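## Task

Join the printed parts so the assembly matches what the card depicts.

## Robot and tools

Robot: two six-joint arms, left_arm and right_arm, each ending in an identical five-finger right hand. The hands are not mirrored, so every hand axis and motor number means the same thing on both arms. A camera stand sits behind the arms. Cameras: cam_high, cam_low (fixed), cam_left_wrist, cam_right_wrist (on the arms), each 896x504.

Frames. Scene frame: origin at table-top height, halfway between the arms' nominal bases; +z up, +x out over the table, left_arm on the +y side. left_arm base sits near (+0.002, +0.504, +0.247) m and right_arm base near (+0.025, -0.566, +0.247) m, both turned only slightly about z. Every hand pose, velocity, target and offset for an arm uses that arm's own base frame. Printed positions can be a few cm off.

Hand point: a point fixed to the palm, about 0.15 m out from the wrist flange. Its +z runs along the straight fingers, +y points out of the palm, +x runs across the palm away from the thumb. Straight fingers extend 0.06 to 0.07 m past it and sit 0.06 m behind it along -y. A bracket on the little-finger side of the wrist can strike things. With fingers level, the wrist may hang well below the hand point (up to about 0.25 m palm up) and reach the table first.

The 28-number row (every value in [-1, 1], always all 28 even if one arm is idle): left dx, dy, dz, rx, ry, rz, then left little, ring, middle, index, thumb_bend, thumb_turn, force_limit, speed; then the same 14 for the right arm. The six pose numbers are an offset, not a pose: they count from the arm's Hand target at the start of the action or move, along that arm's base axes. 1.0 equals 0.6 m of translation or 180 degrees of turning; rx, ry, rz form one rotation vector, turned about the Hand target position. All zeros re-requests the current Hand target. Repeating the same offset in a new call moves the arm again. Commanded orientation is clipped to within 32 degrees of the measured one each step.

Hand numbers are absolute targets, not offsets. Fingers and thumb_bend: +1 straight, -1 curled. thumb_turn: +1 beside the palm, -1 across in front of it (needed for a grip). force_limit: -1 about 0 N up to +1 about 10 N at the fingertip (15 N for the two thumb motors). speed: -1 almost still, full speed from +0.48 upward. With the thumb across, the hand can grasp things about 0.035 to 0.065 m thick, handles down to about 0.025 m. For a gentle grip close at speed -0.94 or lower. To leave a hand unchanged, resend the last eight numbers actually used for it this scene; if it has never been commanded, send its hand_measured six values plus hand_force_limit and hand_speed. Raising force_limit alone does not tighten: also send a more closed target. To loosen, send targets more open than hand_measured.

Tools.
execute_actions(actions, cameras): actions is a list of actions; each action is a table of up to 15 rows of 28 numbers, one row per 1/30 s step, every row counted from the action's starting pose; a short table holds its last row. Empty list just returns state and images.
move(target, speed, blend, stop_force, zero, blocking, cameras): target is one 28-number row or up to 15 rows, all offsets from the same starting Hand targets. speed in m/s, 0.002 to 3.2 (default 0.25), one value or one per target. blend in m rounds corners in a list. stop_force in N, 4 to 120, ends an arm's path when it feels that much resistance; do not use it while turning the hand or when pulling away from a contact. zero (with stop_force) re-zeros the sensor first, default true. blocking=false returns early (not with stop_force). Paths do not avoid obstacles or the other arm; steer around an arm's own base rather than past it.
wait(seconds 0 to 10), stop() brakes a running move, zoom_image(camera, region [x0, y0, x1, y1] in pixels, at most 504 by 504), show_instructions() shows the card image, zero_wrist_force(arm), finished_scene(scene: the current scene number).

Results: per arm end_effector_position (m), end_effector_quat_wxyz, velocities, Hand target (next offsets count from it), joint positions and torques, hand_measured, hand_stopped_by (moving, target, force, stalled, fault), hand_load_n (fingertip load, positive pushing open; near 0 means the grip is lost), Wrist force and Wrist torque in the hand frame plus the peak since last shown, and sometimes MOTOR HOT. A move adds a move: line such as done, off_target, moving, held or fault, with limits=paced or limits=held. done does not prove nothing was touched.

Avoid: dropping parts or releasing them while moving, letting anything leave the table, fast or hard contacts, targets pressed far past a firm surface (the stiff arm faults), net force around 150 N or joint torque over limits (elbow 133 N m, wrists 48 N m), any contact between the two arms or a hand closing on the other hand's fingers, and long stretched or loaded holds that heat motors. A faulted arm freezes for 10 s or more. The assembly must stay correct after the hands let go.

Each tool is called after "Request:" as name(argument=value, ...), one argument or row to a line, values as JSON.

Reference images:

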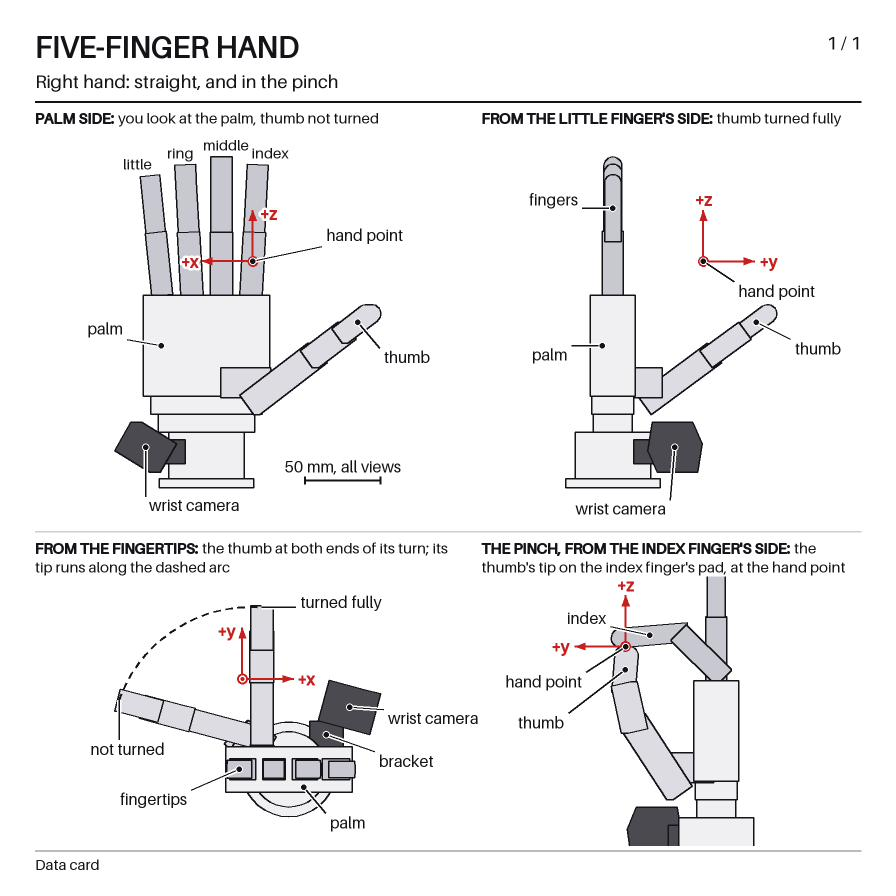

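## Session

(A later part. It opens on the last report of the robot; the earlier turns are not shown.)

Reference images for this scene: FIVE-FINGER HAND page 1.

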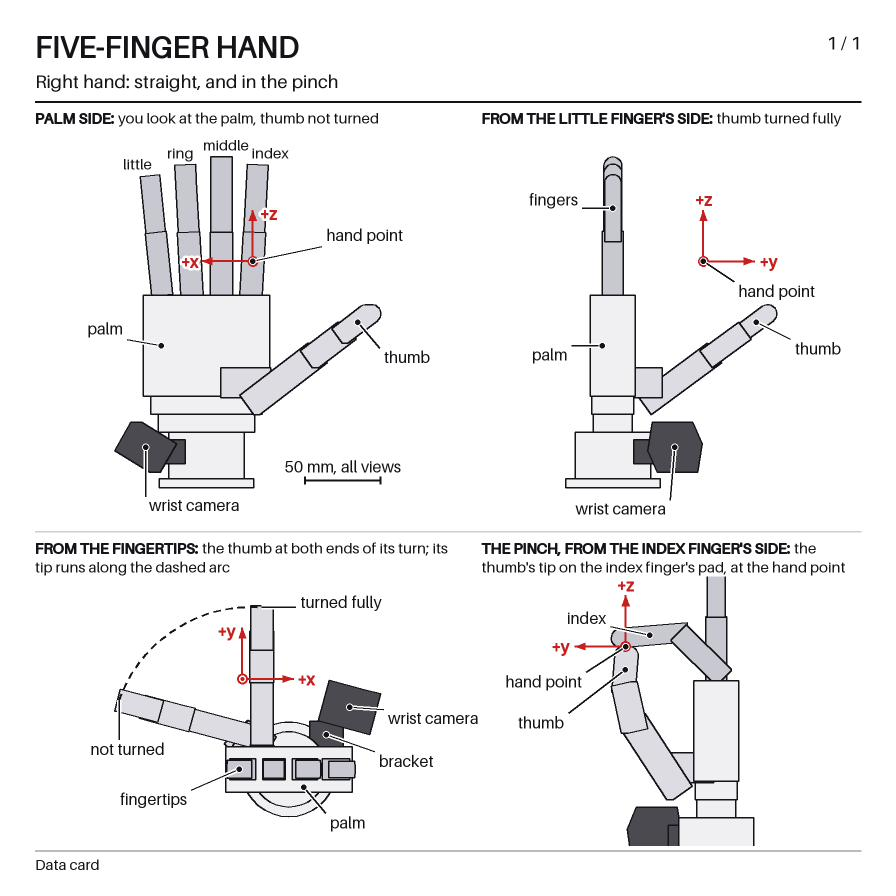

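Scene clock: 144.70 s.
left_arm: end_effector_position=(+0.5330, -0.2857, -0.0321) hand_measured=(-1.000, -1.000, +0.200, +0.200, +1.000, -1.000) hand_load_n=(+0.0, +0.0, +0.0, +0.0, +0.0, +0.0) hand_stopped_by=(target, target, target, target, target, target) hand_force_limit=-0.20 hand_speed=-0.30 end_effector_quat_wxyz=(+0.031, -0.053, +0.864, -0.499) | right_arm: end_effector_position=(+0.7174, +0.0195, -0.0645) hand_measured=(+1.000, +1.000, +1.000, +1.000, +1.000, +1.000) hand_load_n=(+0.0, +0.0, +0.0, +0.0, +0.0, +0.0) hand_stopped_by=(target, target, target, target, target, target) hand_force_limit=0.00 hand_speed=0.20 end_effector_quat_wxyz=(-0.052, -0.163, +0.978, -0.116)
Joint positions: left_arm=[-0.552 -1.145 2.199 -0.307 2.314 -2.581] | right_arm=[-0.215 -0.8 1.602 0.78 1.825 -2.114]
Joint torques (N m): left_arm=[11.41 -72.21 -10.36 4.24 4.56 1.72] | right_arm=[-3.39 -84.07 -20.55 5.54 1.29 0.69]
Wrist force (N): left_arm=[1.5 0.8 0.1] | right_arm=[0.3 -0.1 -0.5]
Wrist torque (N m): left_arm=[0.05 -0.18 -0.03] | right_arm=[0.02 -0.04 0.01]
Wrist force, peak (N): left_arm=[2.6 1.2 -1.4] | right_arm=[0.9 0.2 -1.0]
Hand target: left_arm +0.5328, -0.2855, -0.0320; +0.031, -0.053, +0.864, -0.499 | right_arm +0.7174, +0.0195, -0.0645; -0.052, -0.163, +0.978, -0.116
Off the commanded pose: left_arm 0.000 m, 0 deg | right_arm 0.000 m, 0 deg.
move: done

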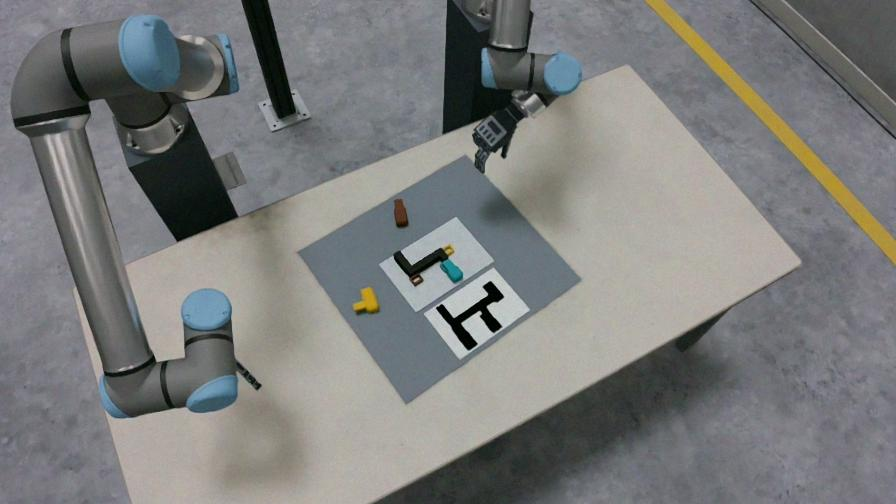

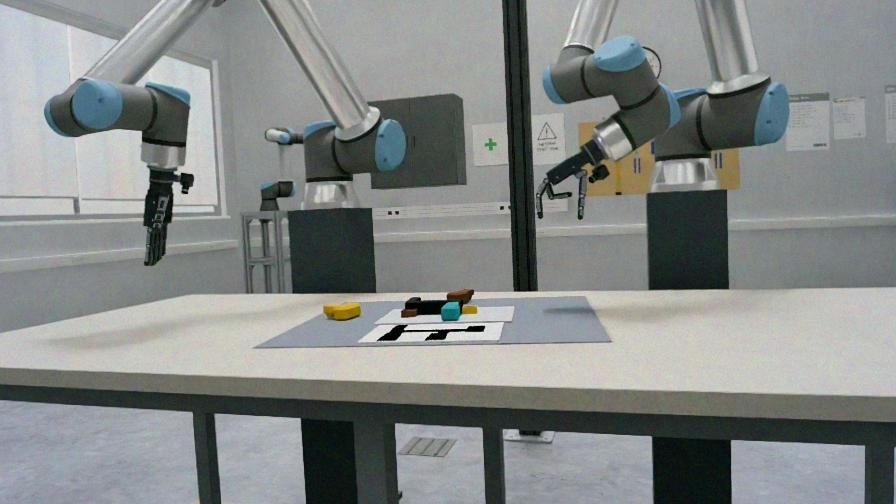

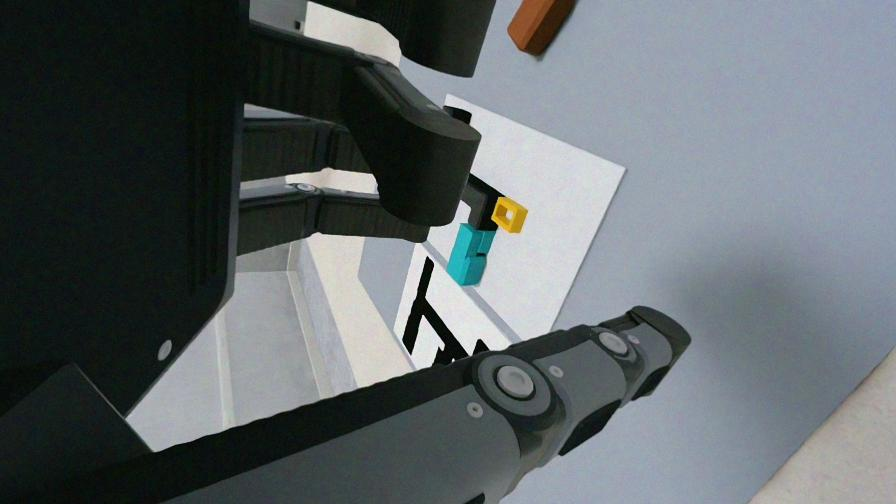

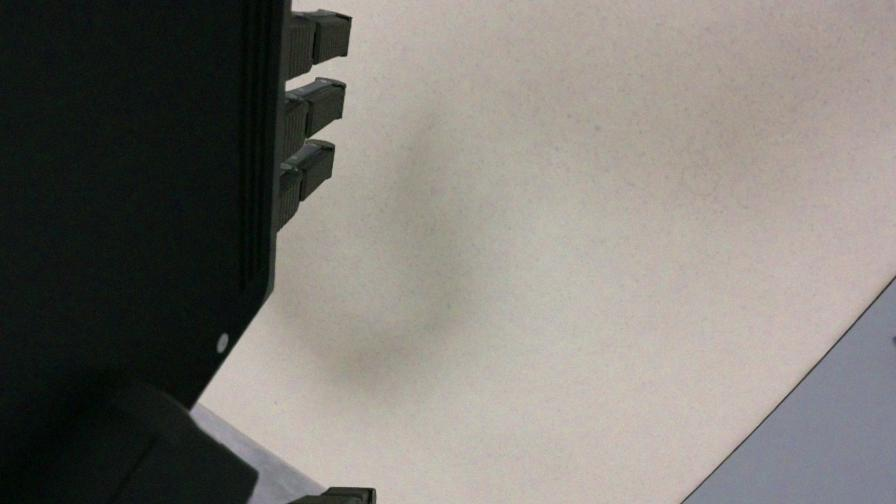

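Request:
zoom_image(
  camera="cam_high",
  region=[340, 190, 540, 360],
)

Request:
zoom_image(
  camera="cam_low",
  region=[395, 280, 485, 330],
)

Request:
zoom_image(
  camera="cam_left_wrist",
  region=[420, 150, 560, 300],
)

Scaled by 2.520.

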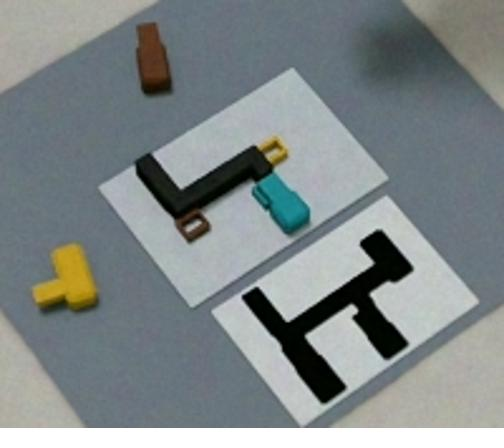

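Scaled by 5.600.

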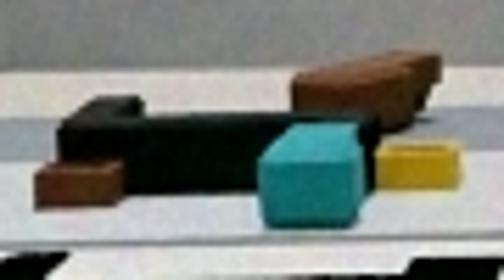

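Scaled by 3.360.

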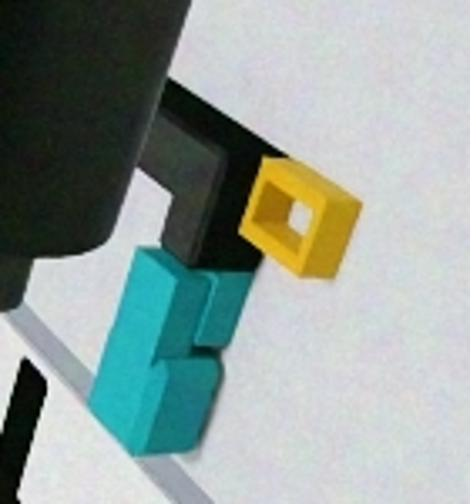

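Request:
move(
  target=[-0.0955,-0.4175,-0.163,0,0,-0.139,-1,-1,0.2,0.2,1,-1,-0.2,-0.3,0,0,0,0,0,0,1,1,1,1,1,1,0,0.2],
  speed=0.25,
  cameras=["cam_left_wrist","cam_low"],
)

Scene clock: 147.23 s.
left_arm: end_effector_position=(+0.4755, -0.5357, -0.1297) hand_measured=(-1.000, -1.000, +0.200, +0.200, +1.000, -1.000) hand_load_n=(+0.0, +0.0, +0.0, +0.0, +0.0, +0.0) hand_stopped_by=(target, target, target, target, target, target) hand_force_limit=-0.20 hand_speed=-0.30 end_effector_quat_wxyz=(-0.078, +0.136, +0.855, -0.494) | right_arm: end_effector_position=(+0.7174, +0.0195, -0.0645) hand_measured=(+1.000, +1.000, +1.000, +1.000, +1.000, +1.000) hand_load_n=(+0.0, +0.0, +0.0, +0.0, +0.0, +0.0) hand_stopped_by=(target, target, target, target, target, target) hand_force_limit=0.00 hand_speed=0.20 end_effector_quat_wxyz=(-0.052, -0.163, +0.978, -0.116)
Joint positions: left_arm=[-0.872 -0.852 1.934 -0.254 2.396 -2.466] | right_arm=[-0.215 -0.8 1.602 0.78 1.825 -2.114]
Joint torques (N m): left_arm=[-9.32 -59.22 -23.35 4.73 4.74 1.61] | right_arm=[-1.21 -84.47 -21.85 5 0.9 0.37]
Wrist force (N): left_arm=[1.6 1.2 -0.1] | right_arm=[0.5 -0.1 -0.7]
Wrist torque (N m): left_arm=[0.08 -0.17 0.01] | right_arm=[0.03 -0.06 0.03]
Wrist force, peak (N): left_arm=[1.6 0.9 -1.6] | right_arm=[0.7 0.3 -0.8]
Hand target: left_arm +0.4755, -0.5360, -0.1298; -0.078, +0.136, +0.855, -0.494 | right_arm +0.7174, +0.0195, -0.0645; -0.052, -0.163, +0.978, -0.116
Off the commanded pose: left_arm 0.000 m, 0 deg | right_arm 0.000 m, 0 deg.
move: done
Images, in order (width x height): cam_low 896x504, cam_left_wrist 896x504.

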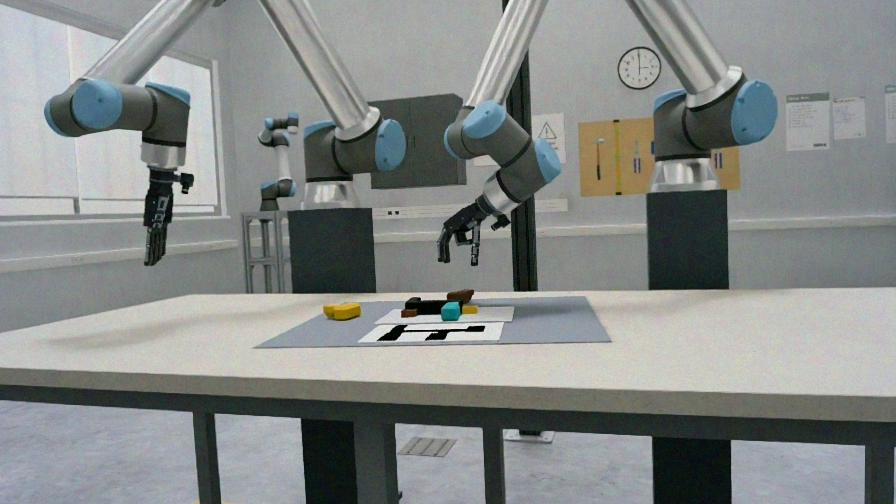

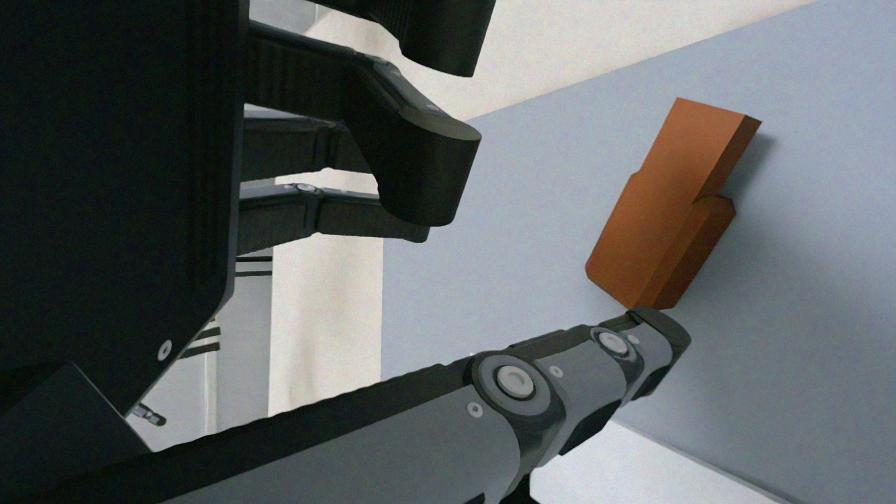

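Request:
move(
  target=[0,0,-0.083,0,0,0,-1,-1,0.2,0.2,1,-1,-0.2,-0.3,0,0,0,0,0,0,1,1,1,1,1,1,0,0.2],
  speed=0.1,
  cameras=["cam_left_wrist"],
)

Scene clock: 148.60 s.
left_arm: end_effector_position=(+0.4755, -0.5359, -0.1793) hand_measured=(-1.000, -1.000, +0.200, +0.200, +1.000, -1.000) hand_load_n=(+0.5, +0.0, +0.0, +0.0, +0.0, +0.0) hand_stopped_by=(target, target, target, target, target, target) hand_force_limit=-0.20 hand_speed=-0.30 end_effector_quat_wxyz=(-0.078, +0.136, +0.855, -0.494) | right_arm: end_effector_position=(+0.7174, +0.0195, -0.0645) hand_measured=(+1.000, +1.000, +1.000, +1.000, +1.000, +1.000) hand_load_n=(+0.0, +0.0, +0.0, +0.0, +0.0, +0.0) hand_stopped_by=(target, target, target, target, target, target) hand_force_limit=0.00 hand_speed=0.20 end_effector_quat_wxyz=(-0.052, -0.163, +0.978, -0.116)
Joint positions: left_arm=[-0.873 -0.774 1.924 -0.32 2.396 -2.465] | right_arm=[-0.215 -0.8 1.602 0.78 1.825 -2.114]
Joint torques (N m): left_arm=[-7.5 -61.13 -20.64 -1.52 4.83 -3.23] | right_arm=[-1.64 -83.18 -21.61 4.94 1.44 0.43]
Wrist force (N): left_arm=[1.7 1.2 -0.2] | right_arm=[0.7 0.1 -0.6]
Wrist torque (N m): left_arm=[0.08 -0.21 0.02] | right_arm=[0.04 -0.09 0.05]
Wrist force, peak (N): left_arm=[1.7 1.8 0.2] | right_arm=[0.6 0.2 -1.1]
Hand target: left_arm +0.4755, -0.5360, -0.1796; -0.078, +0.136, +0.855, -0.494 | right_arm +0.7174, +0.0195, -0.0645; -0.052, -0.163, +0.978, -0.116
Off the commanded pose: left_arm 0.000 m, 0 deg | right_arm 0.000 m, 0 deg.
move: done
Images, in order (width x height): cam_left_wrist 896x504.

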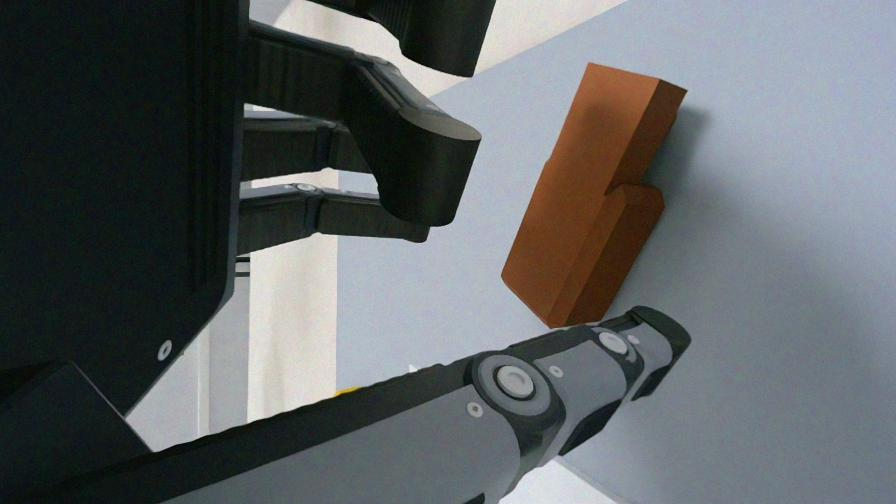

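Request:
move(
  target=[-0.011,-0.033,-0.02,0,0,-0.039,-1,-1,0.2,0.2,1,-1,-0.2,-0.3,0,0,0,0,0,0,1,1,1,1,1,1,0,0.2],
  speed=0.1,
  cameras=["cam_left_wrist"],
)

Scene clock: 150.10 s.
left_arm: end_effector_position=(+0.4689, -0.5557, -0.1915) hand_measured=(-1.000, -1.000, +0.200, +0.200, +1.000, -1.000) hand_load_n=(+0.0, +0.0, +0.0, +0.0, +0.0, +0.0) hand_stopped_by=(target, target, target, target, target, target) hand_force_limit=-0.20 hand_speed=-0.30 end_effector_quat_wxyz=(-0.108, +0.188, +0.845, -0.488) | right_arm: end_effector_position=(+0.7174, +0.0195, -0.0645) hand_measured=(+1.000, +1.000, +1.000, +1.000, +1.000, +1.000) hand_load_n=(+0.0, +0.0, +0.0, +0.0, +0.0, +0.0) hand_stopped_by=(target, target, target, target, target, target) hand_force_limit=0.00 hand_speed=0.20 end_effector_quat_wxyz=(-0.052, -0.163, +0.978, -0.116)
Joint positions: left_arm=[-0.877 -0.712 1.838 -0.19 2.471 -2.326] | right_arm=[-0.215 -0.8 1.602 0.78 1.825 -2.114]
Joint torques (N m): left_arm=[-9.6 -65.95 -19.54 4.84 5.19 1.35] | right_arm=[-4.24 -81.92 -21.78 4.87 1.86 0.05]
Wrist force (N): left_arm=[2.0 0.9 0.0] | right_arm=[0.2 -0.1 -0.8]
Wrist torque (N m): left_arm=[0.02 -0.24 0.03] | right_arm=[0.04 -0.02 0.01]
Wrist force, peak (N): left_arm=[2.2 1.3 0.0] | right_arm=[0.9 0.3 -0.9]
Hand target: left_arm +0.4689, -0.5558, -0.1916; -0.108, +0.188, +0.845, -0.488 | right_arm +0.7174, +0.0195, -0.0645; -0.052, -0.163, +0.978, -0.116
Off the commanded pose: left_arm 0.000 m, 0 deg | right_arm 0.000 m, 0 deg.
move: done
Images, in order (width x height): cam_left_wrist 896x504.

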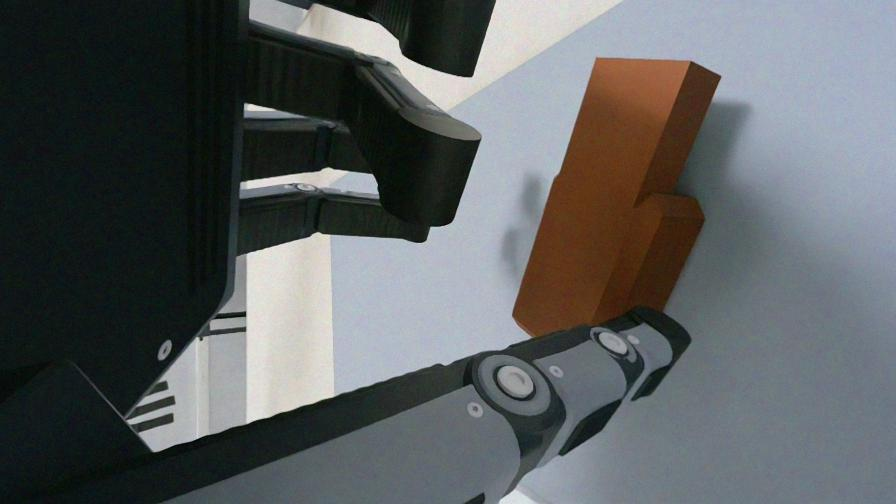

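Request:
move(
  target=[
    [0.005,-0.0085,0,0,0,-0.0167,-1,-1,0.2,0.2,1,-1,-0.2,-0.3,0,0,0,0,0,0,1,1,1,1,1,1,0,0.2],
    [0.005,-0.0085,-0.0395,0,0,-0.0167,-1,-1,0.2,0.2,1,-1,-0.2,-0.3,0,0,0,0,0,0,1,1,1,1,1,1,0,0.2],
  ],
  speed=0.03,
  stop_force=5,
  cameras=["cam_left_wrist","cam_low"],
)

Scene clock: 153.13 s.
left_arm: end_effector_position=(+0.4719, -0.5609, -0.2153) hand_measured=(-1.000, -1.000, +0.200, +0.200, +1.000, -1.000) hand_load_n=(+0.0, +0.0, +0.0, +0.0, +0.0, +0.0) hand_stopped_by=(target, target, target, target, target, target) hand_force_limit=-0.20 hand_speed=-0.30 end_effector_quat_wxyz=(-0.121, +0.210, +0.840, -0.485) | right_arm: end_effector_position=(+0.7174, +0.0195, -0.0645) hand_measured=(+1.000, +1.000, +1.000, +1.000, +1.000, +1.000) hand_load_n=(+0.0, +0.0, +0.0, +0.0, +0.0, +0.0) hand_stopped_by=(target, target, target, target, target, target) hand_force_limit=0.00 hand_speed=0.20 end_effector_quat_wxyz=(-0.052, -0.163, +0.978, -0.116)
Joint positions: left_arm=[-0.869 -0.652 1.782 -0.13 2.505 -2.244] | right_arm=[-0.215 -0.8 1.602 0.78 1.825 -2.114]
Joint torques (N m): left_arm=[12.53 -71.5 -21.23 -0.48 5.24 -0.69] | right_arm=[-2.56 -84.63 -22.53 5.16 1.11 0.23]
Wrist force (N): left_arm=[2.1 0.9 -0.4] | right_arm=[0.4 0.1 -0.6]
Wrist torque (N m): left_arm=[0.03 -0.26 0.03] | right_arm=[0.05 -0.06 0.03]
Wrist force, peak (N): left_arm=[2.4 1.0 -0.4] | right_arm=[0.8 0.1 -1.1]
Hand target: left_arm +0.4719, -0.5609, -0.2153; -0.121, +0.210, +0.840, -0.485 | right_arm +0.7174, +0.0195, -0.0645; -0.052, -0.163, +0.978, -0.116
Off the commanded pose: left_arm 0.000 m, 0 deg | right_arm 0.000 m, 0 deg.
move: done
Images, in order (width x height): cam_low 896x504, cam_left_wrist 896x504.

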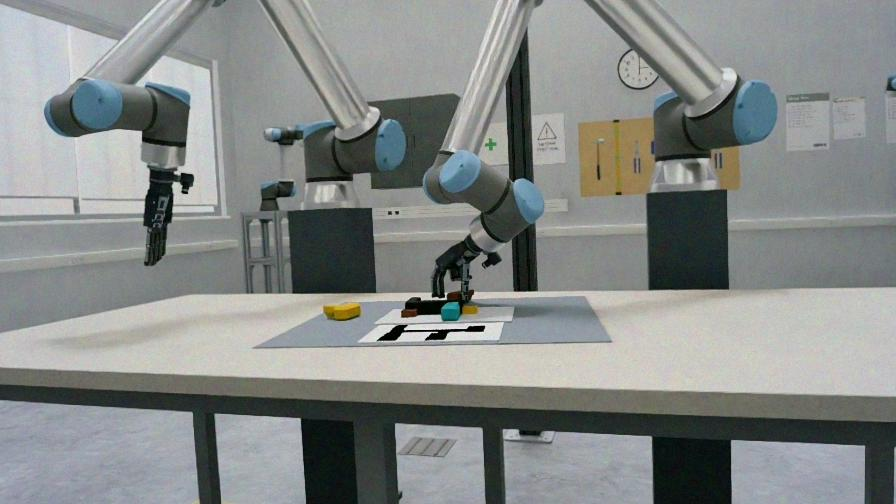

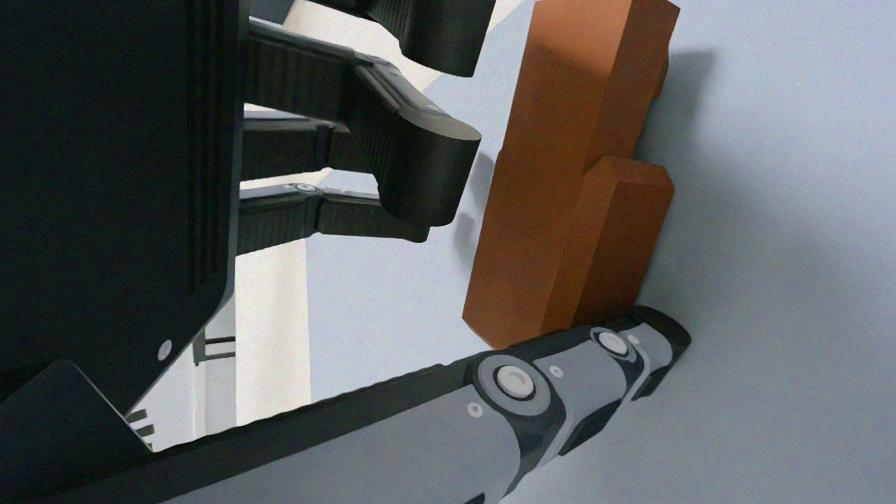

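Request:
move(
  target=[0,0,0,0,0,0,-1,-1,0.2,0.2,-0.1,-1,-0.3,-0.85,0,0,0,0,0,0,1,1,1,1,1,1,0,0.2],
  cameras=["cam_left_wrist"],
)

Request:
move(
  target=[0,0,0,0,0,0,-1,-1,0.2,0.1,-0.15,-1,-0.2,-0.85,0,0,0,0,0,0,1,1,1,1,1,1,0,0.2],
  cameras=["cam_left_wrist"],
)

Scene clock: 157.37 s.
left_arm: end_effector_position=(+0.4719, -0.5609, -0.2153) hand_measured=(-1.000, -1.000, +0.200, +0.200, +0.216, -1.000) hand_load_n=(+0.0, +0.0, +3.0, +4.5, +6.0, -1.5) hand_stopped_by=(target, target, target, target, force, target) hand_force_limit=-0.30 hand_speed=-0.85 end_effector_quat_wxyz=(-0.121, +0.210, +0.840, -0.485) | right_arm: end_effector_position=(+0.7174, +0.0195, -0.0645) hand_measured=(+1.000, +1.000, +1.000, +1.000, +1.000, +1.000) hand_load_n=(+0.0, +0.0, +0.0, +0.0, +0.0, +0.0) hand_stopped_by=(target, target, target, target, target, target) hand_force_limit=0.00 hand_speed=0.20 end_effector_quat_wxyz=(-0.052, -0.163, +0.978, -0.116)
Joint positions: left_arm=[-0.869 -0.652 1.782 -0.13 2.505 -2.244] | right_arm=[-0.215 -0.8 1.602 0.78 1.825 -2.114]
Joint torques (N m): left_arm=[9.18 -71.08 -19.54 -0.64 4.97 -1.66] | right_arm=[-1.32 -84.14 -22.49 5.25 0.84 0.48]
Wrist force (N): left_arm=[2.4 1.2 0.0] | right_arm=[0.4 0.3 -0.8]
Wrist torque (N m): left_arm=[0.04 -0.32 0.06] | right_arm=[0.10 -0.04 0.03]
Wrist force, peak (N): left_arm=[2.5 1.0 -0.2] | right_arm=[0.9 0.1 -0.9]
Hand target: left_arm +0.4719, -0.5609, -0.2153; -0.121, +0.210, +0.840, -0.485 | right_arm +0.7174, +0.0195, -0.0645; -0.052, -0.163, +0.978, -0.116
Off the commanded pose: left_arm 0.000 m, 0 deg | right_arm 0.000 m, 0 deg.
move: done
Images, in order (width x height): cam_left_wrist 896x504.

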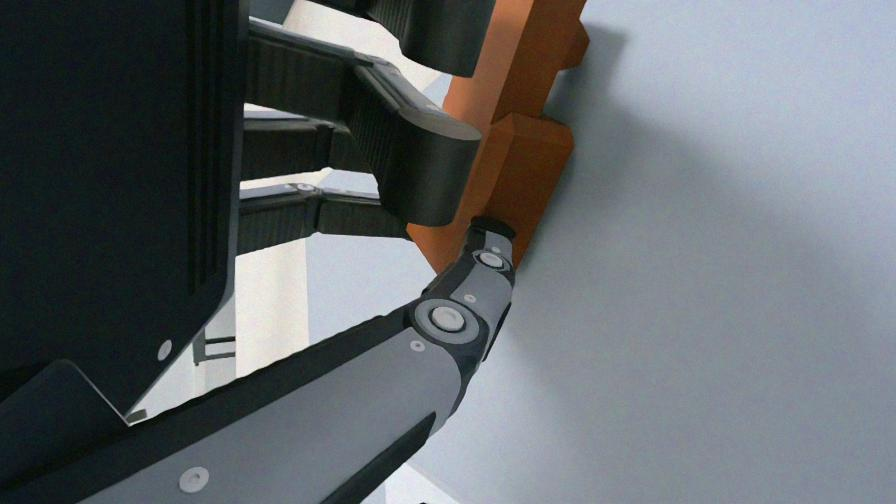

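Scene clock: 157.87 s.
left_arm: end_effector_position=(+0.4719, -0.5609, -0.2153) hand_measured=(-1.000, -1.000, +0.200, +0.200, +0.212, -1.000) hand_load_n=(+0.0, +0.0, +3.5, +5.0, +6.5, -1.5) hand_stopped_by=(target, target, target, force, force, target) hand_force_limit=-0.20 hand_speed=-0.85 end_effector_quat_wxyz=(-0.121, +0.210, +0.840, -0.485) | right_arm: end_effector_position=(+0.7174, +0.0195, -0.0645) hand_measured=(+1.000, +1.000, +1.000, +1.000, +1.000, +1.000) hand_load_n=(+0.0, +0.0, +0.0, +0.0, +0.0, +0.0) hand_stopped_by=(target, target, target, target, target, target) hand_force_limit=0.00 hand_speed=0.20 end_effector_quat_wxyz=(-0.052, -0.163, +0.978, -0.116)
Joint positions: left_arm=[-0.869 -0.652 1.782 -0.13 2.505 -2.244] | right_arm=[-0.215 -0.8 1.602 0.78 1.825 -2.114]
Joint torques (N m): left_arm=[7.04 -70.36 -19.81 -0.52 4.92 -1.62] | right_arm=[-4.05 -85.77 -22.32 4.74 1.01 0.35]
Wrist force (N): left_arm=[1.9 1.4 -0.4] | right_arm=[0.5 0.4 -0.4]
Wrist torque (N m): left_arm=[0.09 -0.23 0.03] | right_arm=[0.08 -0.06 0.04]
Wrist force, peak (N): left_arm=[2.3 1.2 0.2] | right_arm=[0.7 0.0 -0.9]
Hand target: left_arm +0.4719, -0.5609, -0.2153; -0.121, +0.210, +0.840, -0.485 | right_arm +0.7174, +0.0195, -0.0645; -0.052, -0.163, +0.978, -0.116
Off the commanded pose: left_arm 0.000 m, 0 deg | right_arm 0.000 m, 0 deg.
move: done
Images, in order (width x height): cam_left_wrist 896x504.

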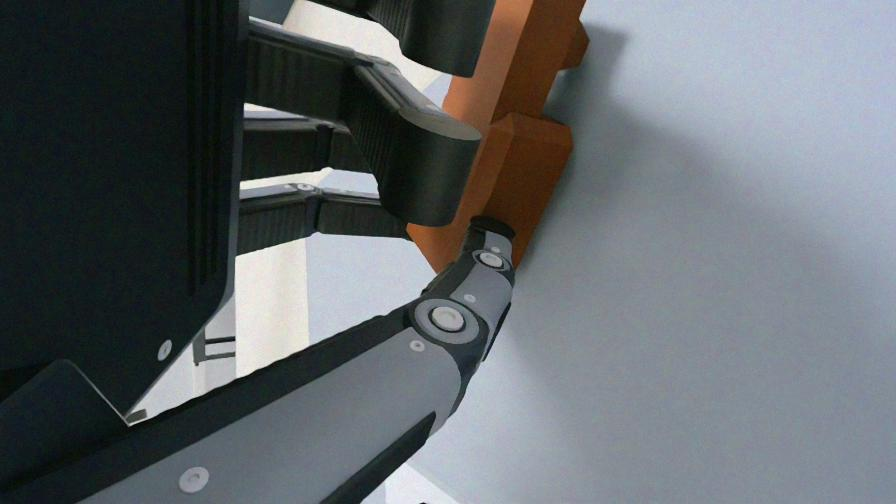

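Request:
move(
  target=[
    [0,0,0,0,0,0,-1,-1,0.2,0.2,0.8,-1,-0.3,-0.3,0,0,0,0,0,0,1,1,1,1,1,1,0,0.2],
    [0.002,-0.004,0,0,0,0,-1,-1,0.2,0.2,0.8,-1,-0.3,-0.3,0,0,0,0,0,0,1,1,1,1,1,1,0,0.2],
    [-0.011,-0.001,0,0,0,-0.03,-1,-1,0.2,0.2,0.8,-1,-0.3,-0.3,0,0,0,0,0,0,1,1,1,1,1,1,0,0.2],
  ],
  speed=0.03,
  cameras=["cam_left_wrist"],
)

Scene clock: 161.53 s.
left_arm: end_effector_position=(+0.4653, -0.5615, -0.2153) hand_measured=(-1.000, -1.000, +0.200, +0.200, +0.800, -1.000) hand_load_n=(+0.0, +0.0, +0.0, +0.0, +0.0, +0.0) hand_stopped_by=(target, target, target, force, target, target) hand_force_limit=-0.30 hand_speed=-0.30 end_effector_quat_wxyz=(-0.144, +0.249, +0.829, -0.479) | right_arm: end_effector_position=(+0.7174, +0.0195, -0.0645) hand_measured=(+1.000, +1.000, +1.000, +1.000, +1.000, +1.000) hand_load_n=(+0.0, +0.0, +0.0, +0.0, +0.0, +0.0) hand_stopped_by=(target, target, target, target, target, target) hand_force_limit=0.00 hand_speed=0.20 end_effector_quat_wxyz=(-0.052, -0.163, +0.978, -0.116)
Joint positions: left_arm=[-0.864 -0.617 1.731 0.01 2.554 -2.093] | right_arm=[-0.215 -0.8 1.602 0.78 1.825 -2.114]
Joint torques (N m): left_arm=[12.76 -72.24 -21.89 5.9 5.3 1.72] | right_arm=[-1.18 -84.71 -22.23 5.11 0.84 0.64]
Wrist force (N): left_arm=[1.8 1.5 -0.1] | right_arm=[0.7 -0.3 -0.3]
Wrist torque (N m): left_arm=[0.15 -0.21 0.03] | right_arm=[-0.02 -0.09 0.03]
Wrist force, peak (N): left_arm=[2.6 0.9 0.1] | right_arm=[0.4 0.3 -1.3]
Hand target: left_arm +0.4653, -0.5615, -0.2153; -0.144, +0.249, +0.829, -0.479 | right_arm +0.7174, +0.0195, -0.0645; -0.052, -0.163, +0.978, -0.116
Off the commanded pose: left_arm 0.000 m, 0 deg | right_arm 0.000 m, 0 deg.
move: done
Images, in order (width x height): cam_left_wrist 896x504.

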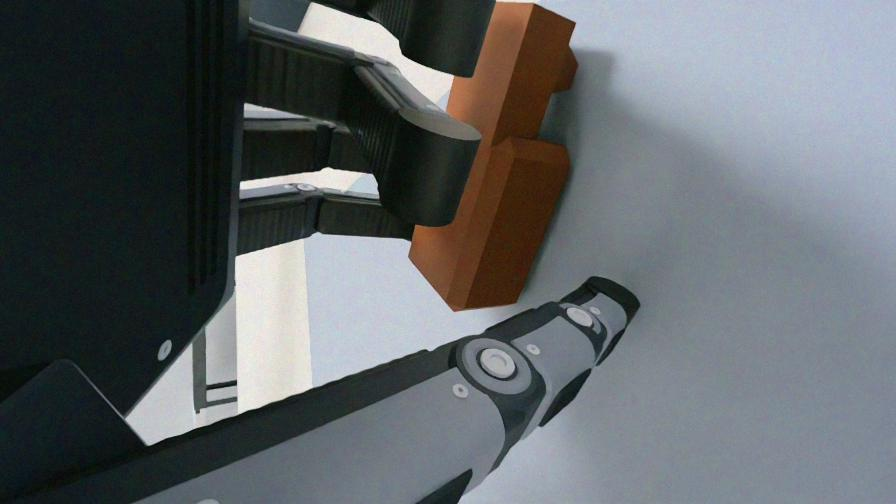

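Request:
move(
  target=[-0.0105,0.0025,0,0,0,-0.017,-1,-1,0.2,0.2,0.8,-1,-0.3,-0.3,0,0,0,0,0,0,1,1,1,1,1,1,0,0.2],
  speed=0.03,
  cameras=[],
)

Request:
move(
  target=[0,0,0,0,0,0,-1,-1,0.2,0.2,-0.1,-1,-0.3,-0.85,0,0,0,0,0,0,1,1,1,1,1,1,0,0.2],
  cameras=[],
)

Request:
move(
  target=[0,0,0,0,0,0,-1,-1,0.2,0.1,-0.15,-1,-0.2,-0.85,0,0,0,0,0,0,1,1,1,1,1,1,0,0.2],
  cameras=["cam_left_wrist"],
)

Scene clock: 163.13 s.
left_arm: end_effector_position=(+0.4590, -0.5600, -0.2153) hand_measured=(-1.000, -1.000, +0.200, +0.200, +0.800, -1.000) hand_load_n=(+0.0, +0.5, +0.0, +0.0, +0.0, +0.0) hand_stopped_by=(target, target, target, force, target, target) hand_force_limit=-0.30 hand_speed=-0.30 end_effector_quat_wxyz=(-0.156, +0.271, +0.822, -0.475) | right_arm: end_effector_position=(+0.7174, +0.0195, -0.0645) hand_measured=(+1.000, +1.000, +1.000, +1.000, +1.000, +1.000) hand_load_n=(+0.0, +0.0, +0.0, +0.0, +0.0, +0.0) hand_stopped_by=(target, target, target, target, target, target) hand_force_limit=0.00 hand_speed=0.20 end_effector_quat_wxyz=(-0.052, -0.163, +0.978, -0.116)
Joint positions: left_arm=[-0.863 -0.598 1.708 0.09 2.575 -2.002] | right_arm=[-0.215 -0.8 1.602 0.78 1.825 -2.114]
Joint torques (N m): left_arm=[11.65 -72.91 -20.82 5.81 5.44 1.95] | right_arm=[-2.78 -87.34 -22.76 5.11 0.63 0.51]
Wrist force (N): left_arm=[1.9 1.1 0.0] | right_arm=[0.5 -0.2 -0.6]
Wrist torque (N m): left_arm=[0.09 -0.19 0.03] | right_arm=[0.02 -0.07 0.03]
Wrist force, peak (N): left_arm=[2.4 1.1 -0.1] | right_arm=[0.8 0.5 -0.6]
Hand target: left_arm +0.4590, -0.5600, -0.2153; -0.157, +0.272, +0.822, -0.475 | right_arm +0.7174, +0.0195, -0.0645; -0.052, -0.163, +0.978, -0.116
Off the commanded pose: left_arm 0.000 m, 0 deg | right_arm 0.000 m, 0 deg.
move: done
No camera images: "cameras" was empty.

Scene clock: 166.00 s.
left_arm: end_effector_position=(+0.4590, -0.5600, -0.2153) hand_measured=(-1.000, -1.000, +0.200, +0.200, +0.244, -1.000) hand_load_n=(+0.0, +0.0, +7.0, +0.0, +5.0, +3.0) hand_stopped_by=(target, target, target, force, force, target) hand_force_limit=-0.30 hand_speed=-0.85 end_effector_quat_wxyz=(-0.157, +0.272, +0.822, -0.475) | right_arm: end_effector_position=(+0.7174, +0.0195, -0.0645) hand_measured=(+1.000, +1.000, +1.000, +1.000, +1.000, +1.000) hand_load_n=(+0.0, +0.0, +0.0, +0.0, -0.5, +0.0) hand_stopped_by=(target, target, target, target, target, target) hand_force_limit=0.00 hand_speed=0.20 end_effector_quat_wxyz=(-0.052, -0.163, +0.978, -0.116)
Joint positions: left_arm=[-0.863 -0.598 1.708 0.091 2.575 -2.001] | right_arm=[-0.215 -0.8 1.602 0.78 1.825 -2.114]
Joint torques (N m): left_arm=[11.92 -73.35 -20.4 6.32 5.47 1.82] | right_arm=[-5.34 -85.41 -22.13 5.66 1.06 0.42]
Wrist force (N): left_arm=[2.2 0.9 0.3] | right_arm=[0.3 -0.1 -0.6]
Wrist torque (N m): left_arm=[0.02 -0.25 0.04] | right_arm=[0.02 -0.03 0.01]
Wrist force, peak (N): left_arm=[2.5 1.1 0.1] | right_arm=[0.5 0.4 -1.1]
Hand target: left_arm +0.4590, -0.5600, -0.2153; -0.157, +0.272, +0.822, -0.475 | right_arm +0.7174, +0.0195, -0.0645; -0.052, -0.163, +0.978, -0.116
Off the commanded pose: left_arm 0.000 m, 0 deg | right_arm 0.000 m, 0 deg.
move: done
No camera images: "cameras" was empty.

Scene clock: 166.50 s.
left_arm: end_effector_position=(+0.4590, -0.5600, -0.2153) hand_measured=(-1.000, -1.000, +0.200, +0.162, +0.238, -1.000) hand_load_n=(+0.0, +0.0, +5.0, +8.0, +11.0, +1.5) hand_stopped_by=(target, target, target, force, force, target) hand_force_limit=-0.20 hand_speed=-0.85 end_effector_quat_wxyz=(-0.157, +0.272, +0.822, -0.475) | right_arm: end_effector_position=(+0.7174, +0.0195, -0.0645) hand_measured=(+1.000, +1.000, +1.000, +1.000, +1.000, +1.000) hand_load_n=(+0.0, +0.0, +0.0, +0.0, +0.0, +0.0) hand_stopped_by=(target, target, target, target, target, target) hand_force_limit=0.00 hand_speed=0.20 end_effector_quat_wxyz=(-0.052, -0.163, +0.978, -0.116)
Joint positions: left_arm=[-0.863 -0.598 1.708 0.091 2.575 -2.001] | right_arm=[-0.215 -0.8 1.602 0.78 1.825 -2.114]
Joint torques (N m): left_arm=[12.44 -73.49 -20.26 6.19 5.56 1.55] | right_arm=[-3.52 -85.68 -21.75 4.79 1.37 0.25]
Wrist force (N): left_arm=[2.3 1.2 0.0] | right_arm=[0.5 -0.4 -1.0]
Wrist torque (N m): left_arm=[0.09 -0.24 0.05] | right_arm=[0.00 -0.05 0.02]
Wrist force, peak (N): left_arm=[2.6 1.1 -0.2] | right_arm=[0.6 0.1 -1.1]
Hand target: left_arm +0.4590, -0.5600, -0.2153; -0.157, +0.272, +0.822, -0.475 | right_arm +0.7174, +0.0195, -0.0645; -0.052, -0.163, +0.978, -0.116
Off the commanded pose: left_arm 0.000 m, 0 deg | right_arm 0.000 m, 0 deg.
move: done
Images, in order (width x height): cam_left_wrist 896x504.

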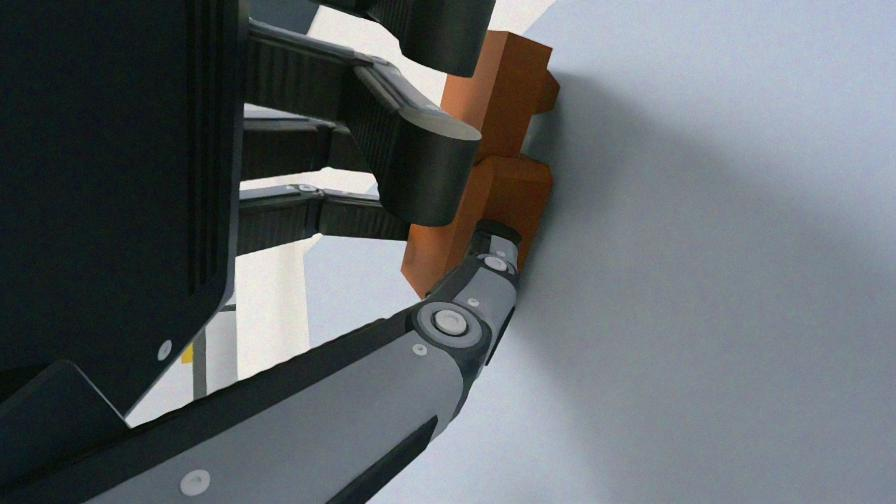

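Request:
move(
  target=[
    [0,0,0.1,0,0,0,-1,-1,0.2,0.1,-0.15,-1,-0.2,-0.85,0,0,0,0,0,0,1,1,1,1,1,1,0,0.2],
    [0.453,-0.0125,0.13,0,0,0.25,-1,-1,0.2,0.1,-0.15,-1,-0.2,-0.85,0,0,0,0,0,0,1,1,1,1,1,1,0,0.2],
    [0.453,-0.0125,0.06,0,0,0.25,-1,-1,0.2,0.1,-0.15,-1,-0.2,-0.85,0,0,0,0,0,0,1,1,1,1,1,1,0,0.2],
  ],
  speed=[0.08,0.15,0.06],
  blend=[0.01,0.01,0],
)

Request:
zoom_image(
  camera="cam_high",
  region=[360, 200, 500, 320],
)

Request:
zoom_image(
  camera="cam_low",
  region=[380, 250, 480, 340],
)

Scene clock: 171.63 s.
left_arm: end_effector_position=(+0.7308, -0.5675, -0.1789) hand_measured=(-1.000, -1.000, +0.200, +0.162, +0.238, -1.000) hand_load_n=(+0.0, +0.0, +4.5, +8.0, +11.0, +1.5) hand_stopped_by=(target, target, target, force, force, target) hand_force_limit=-0.20 hand_speed=-0.85 end_effector_quat_wxyz=(+0.037, -0.064, +0.864, -0.499) | right_arm: end_effector_position=(+0.7174, +0.0195, -0.0645) hand_measured=(+1.000, +1.000, +1.000, +1.000, +1.000, +1.000) hand_load_n=(+0.0, +0.0, +0.0, +0.0, +0.0, +0.0) hand_stopped_by=(target, target, target, target, target, target) hand_force_limit=0.00 hand_speed=0.20 end_effector_quat_wxyz=(-0.052, -0.163, +0.978, -0.116)
Joint positions: left_arm=[-0.736 -0.673 1.607 -0.293 2.152 -2.752] | right_arm=[-0.215 -0.8 1.602 0.78 1.825 -2.114]
Joint torques (N m): left_arm=[12.39 -80.22 -29.61 -2.98 -3.68 -3.01] | right_arm=[-0.37 -85.48 -21.81 4.91 1.21 0.33]
Wrist force (N): left_arm=[1.6 2.1 -0.3] | right_arm=[0.1 -0.1 -0.8]
Wrist torque (N m): left_arm=[0.22 -0.21 0.19] | right_arm=[0.04 0.01 -0.01]
Wrist force, peak (N): left_arm=[2.3 1.9 0.4] | right_arm=[0.6 0.2 -1.2]
Hand target: left_arm +0.7308, -0.5675, -0.1793; +0.037, -0.064, +0.864, -0.499 | right_arm +0.7174, +0.0195, -0.0645; -0.052, -0.163, +0.978, -0.116
Off the commanded pose: left_arm 0.000 m, 0 deg | right_arm 0.000 m, 0 deg.
move: done

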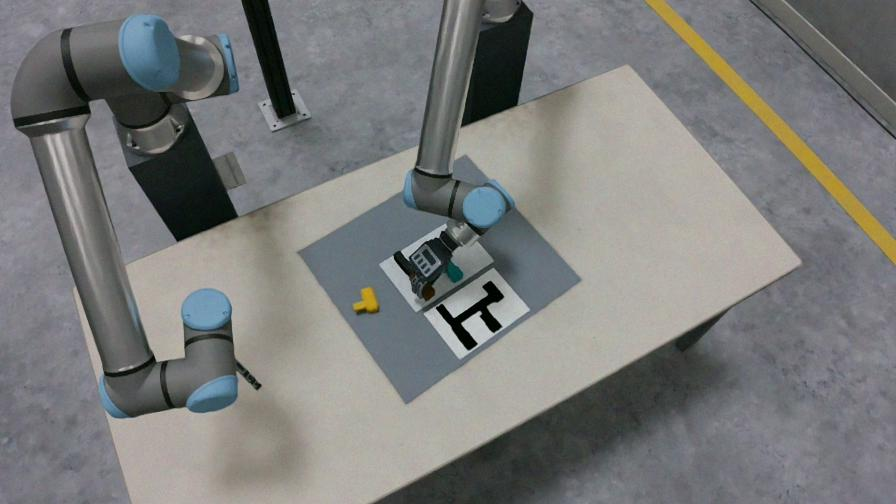

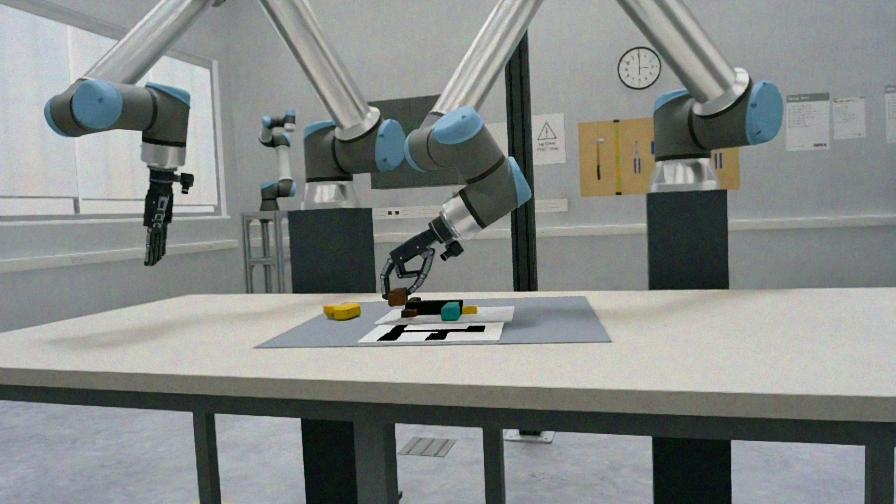

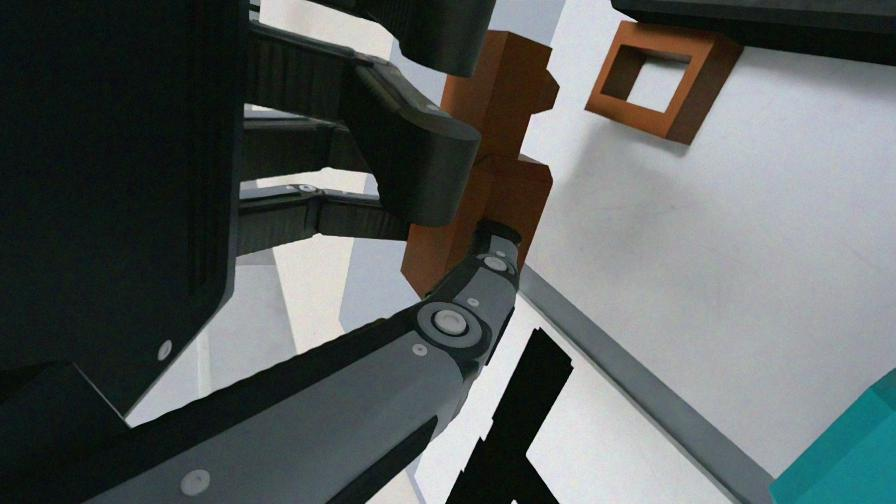

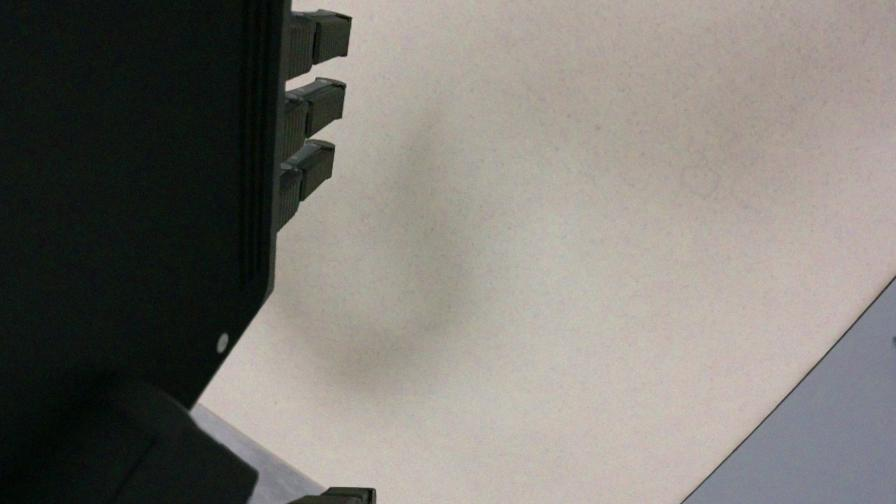

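Scaled by 3.600.

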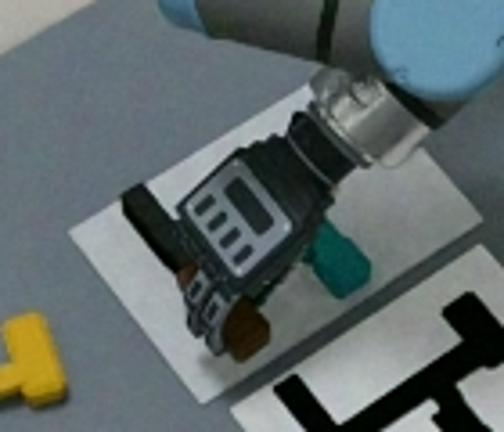

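Scaled by 5.040.

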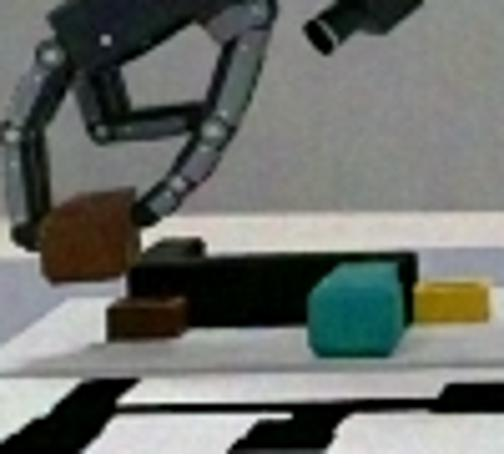

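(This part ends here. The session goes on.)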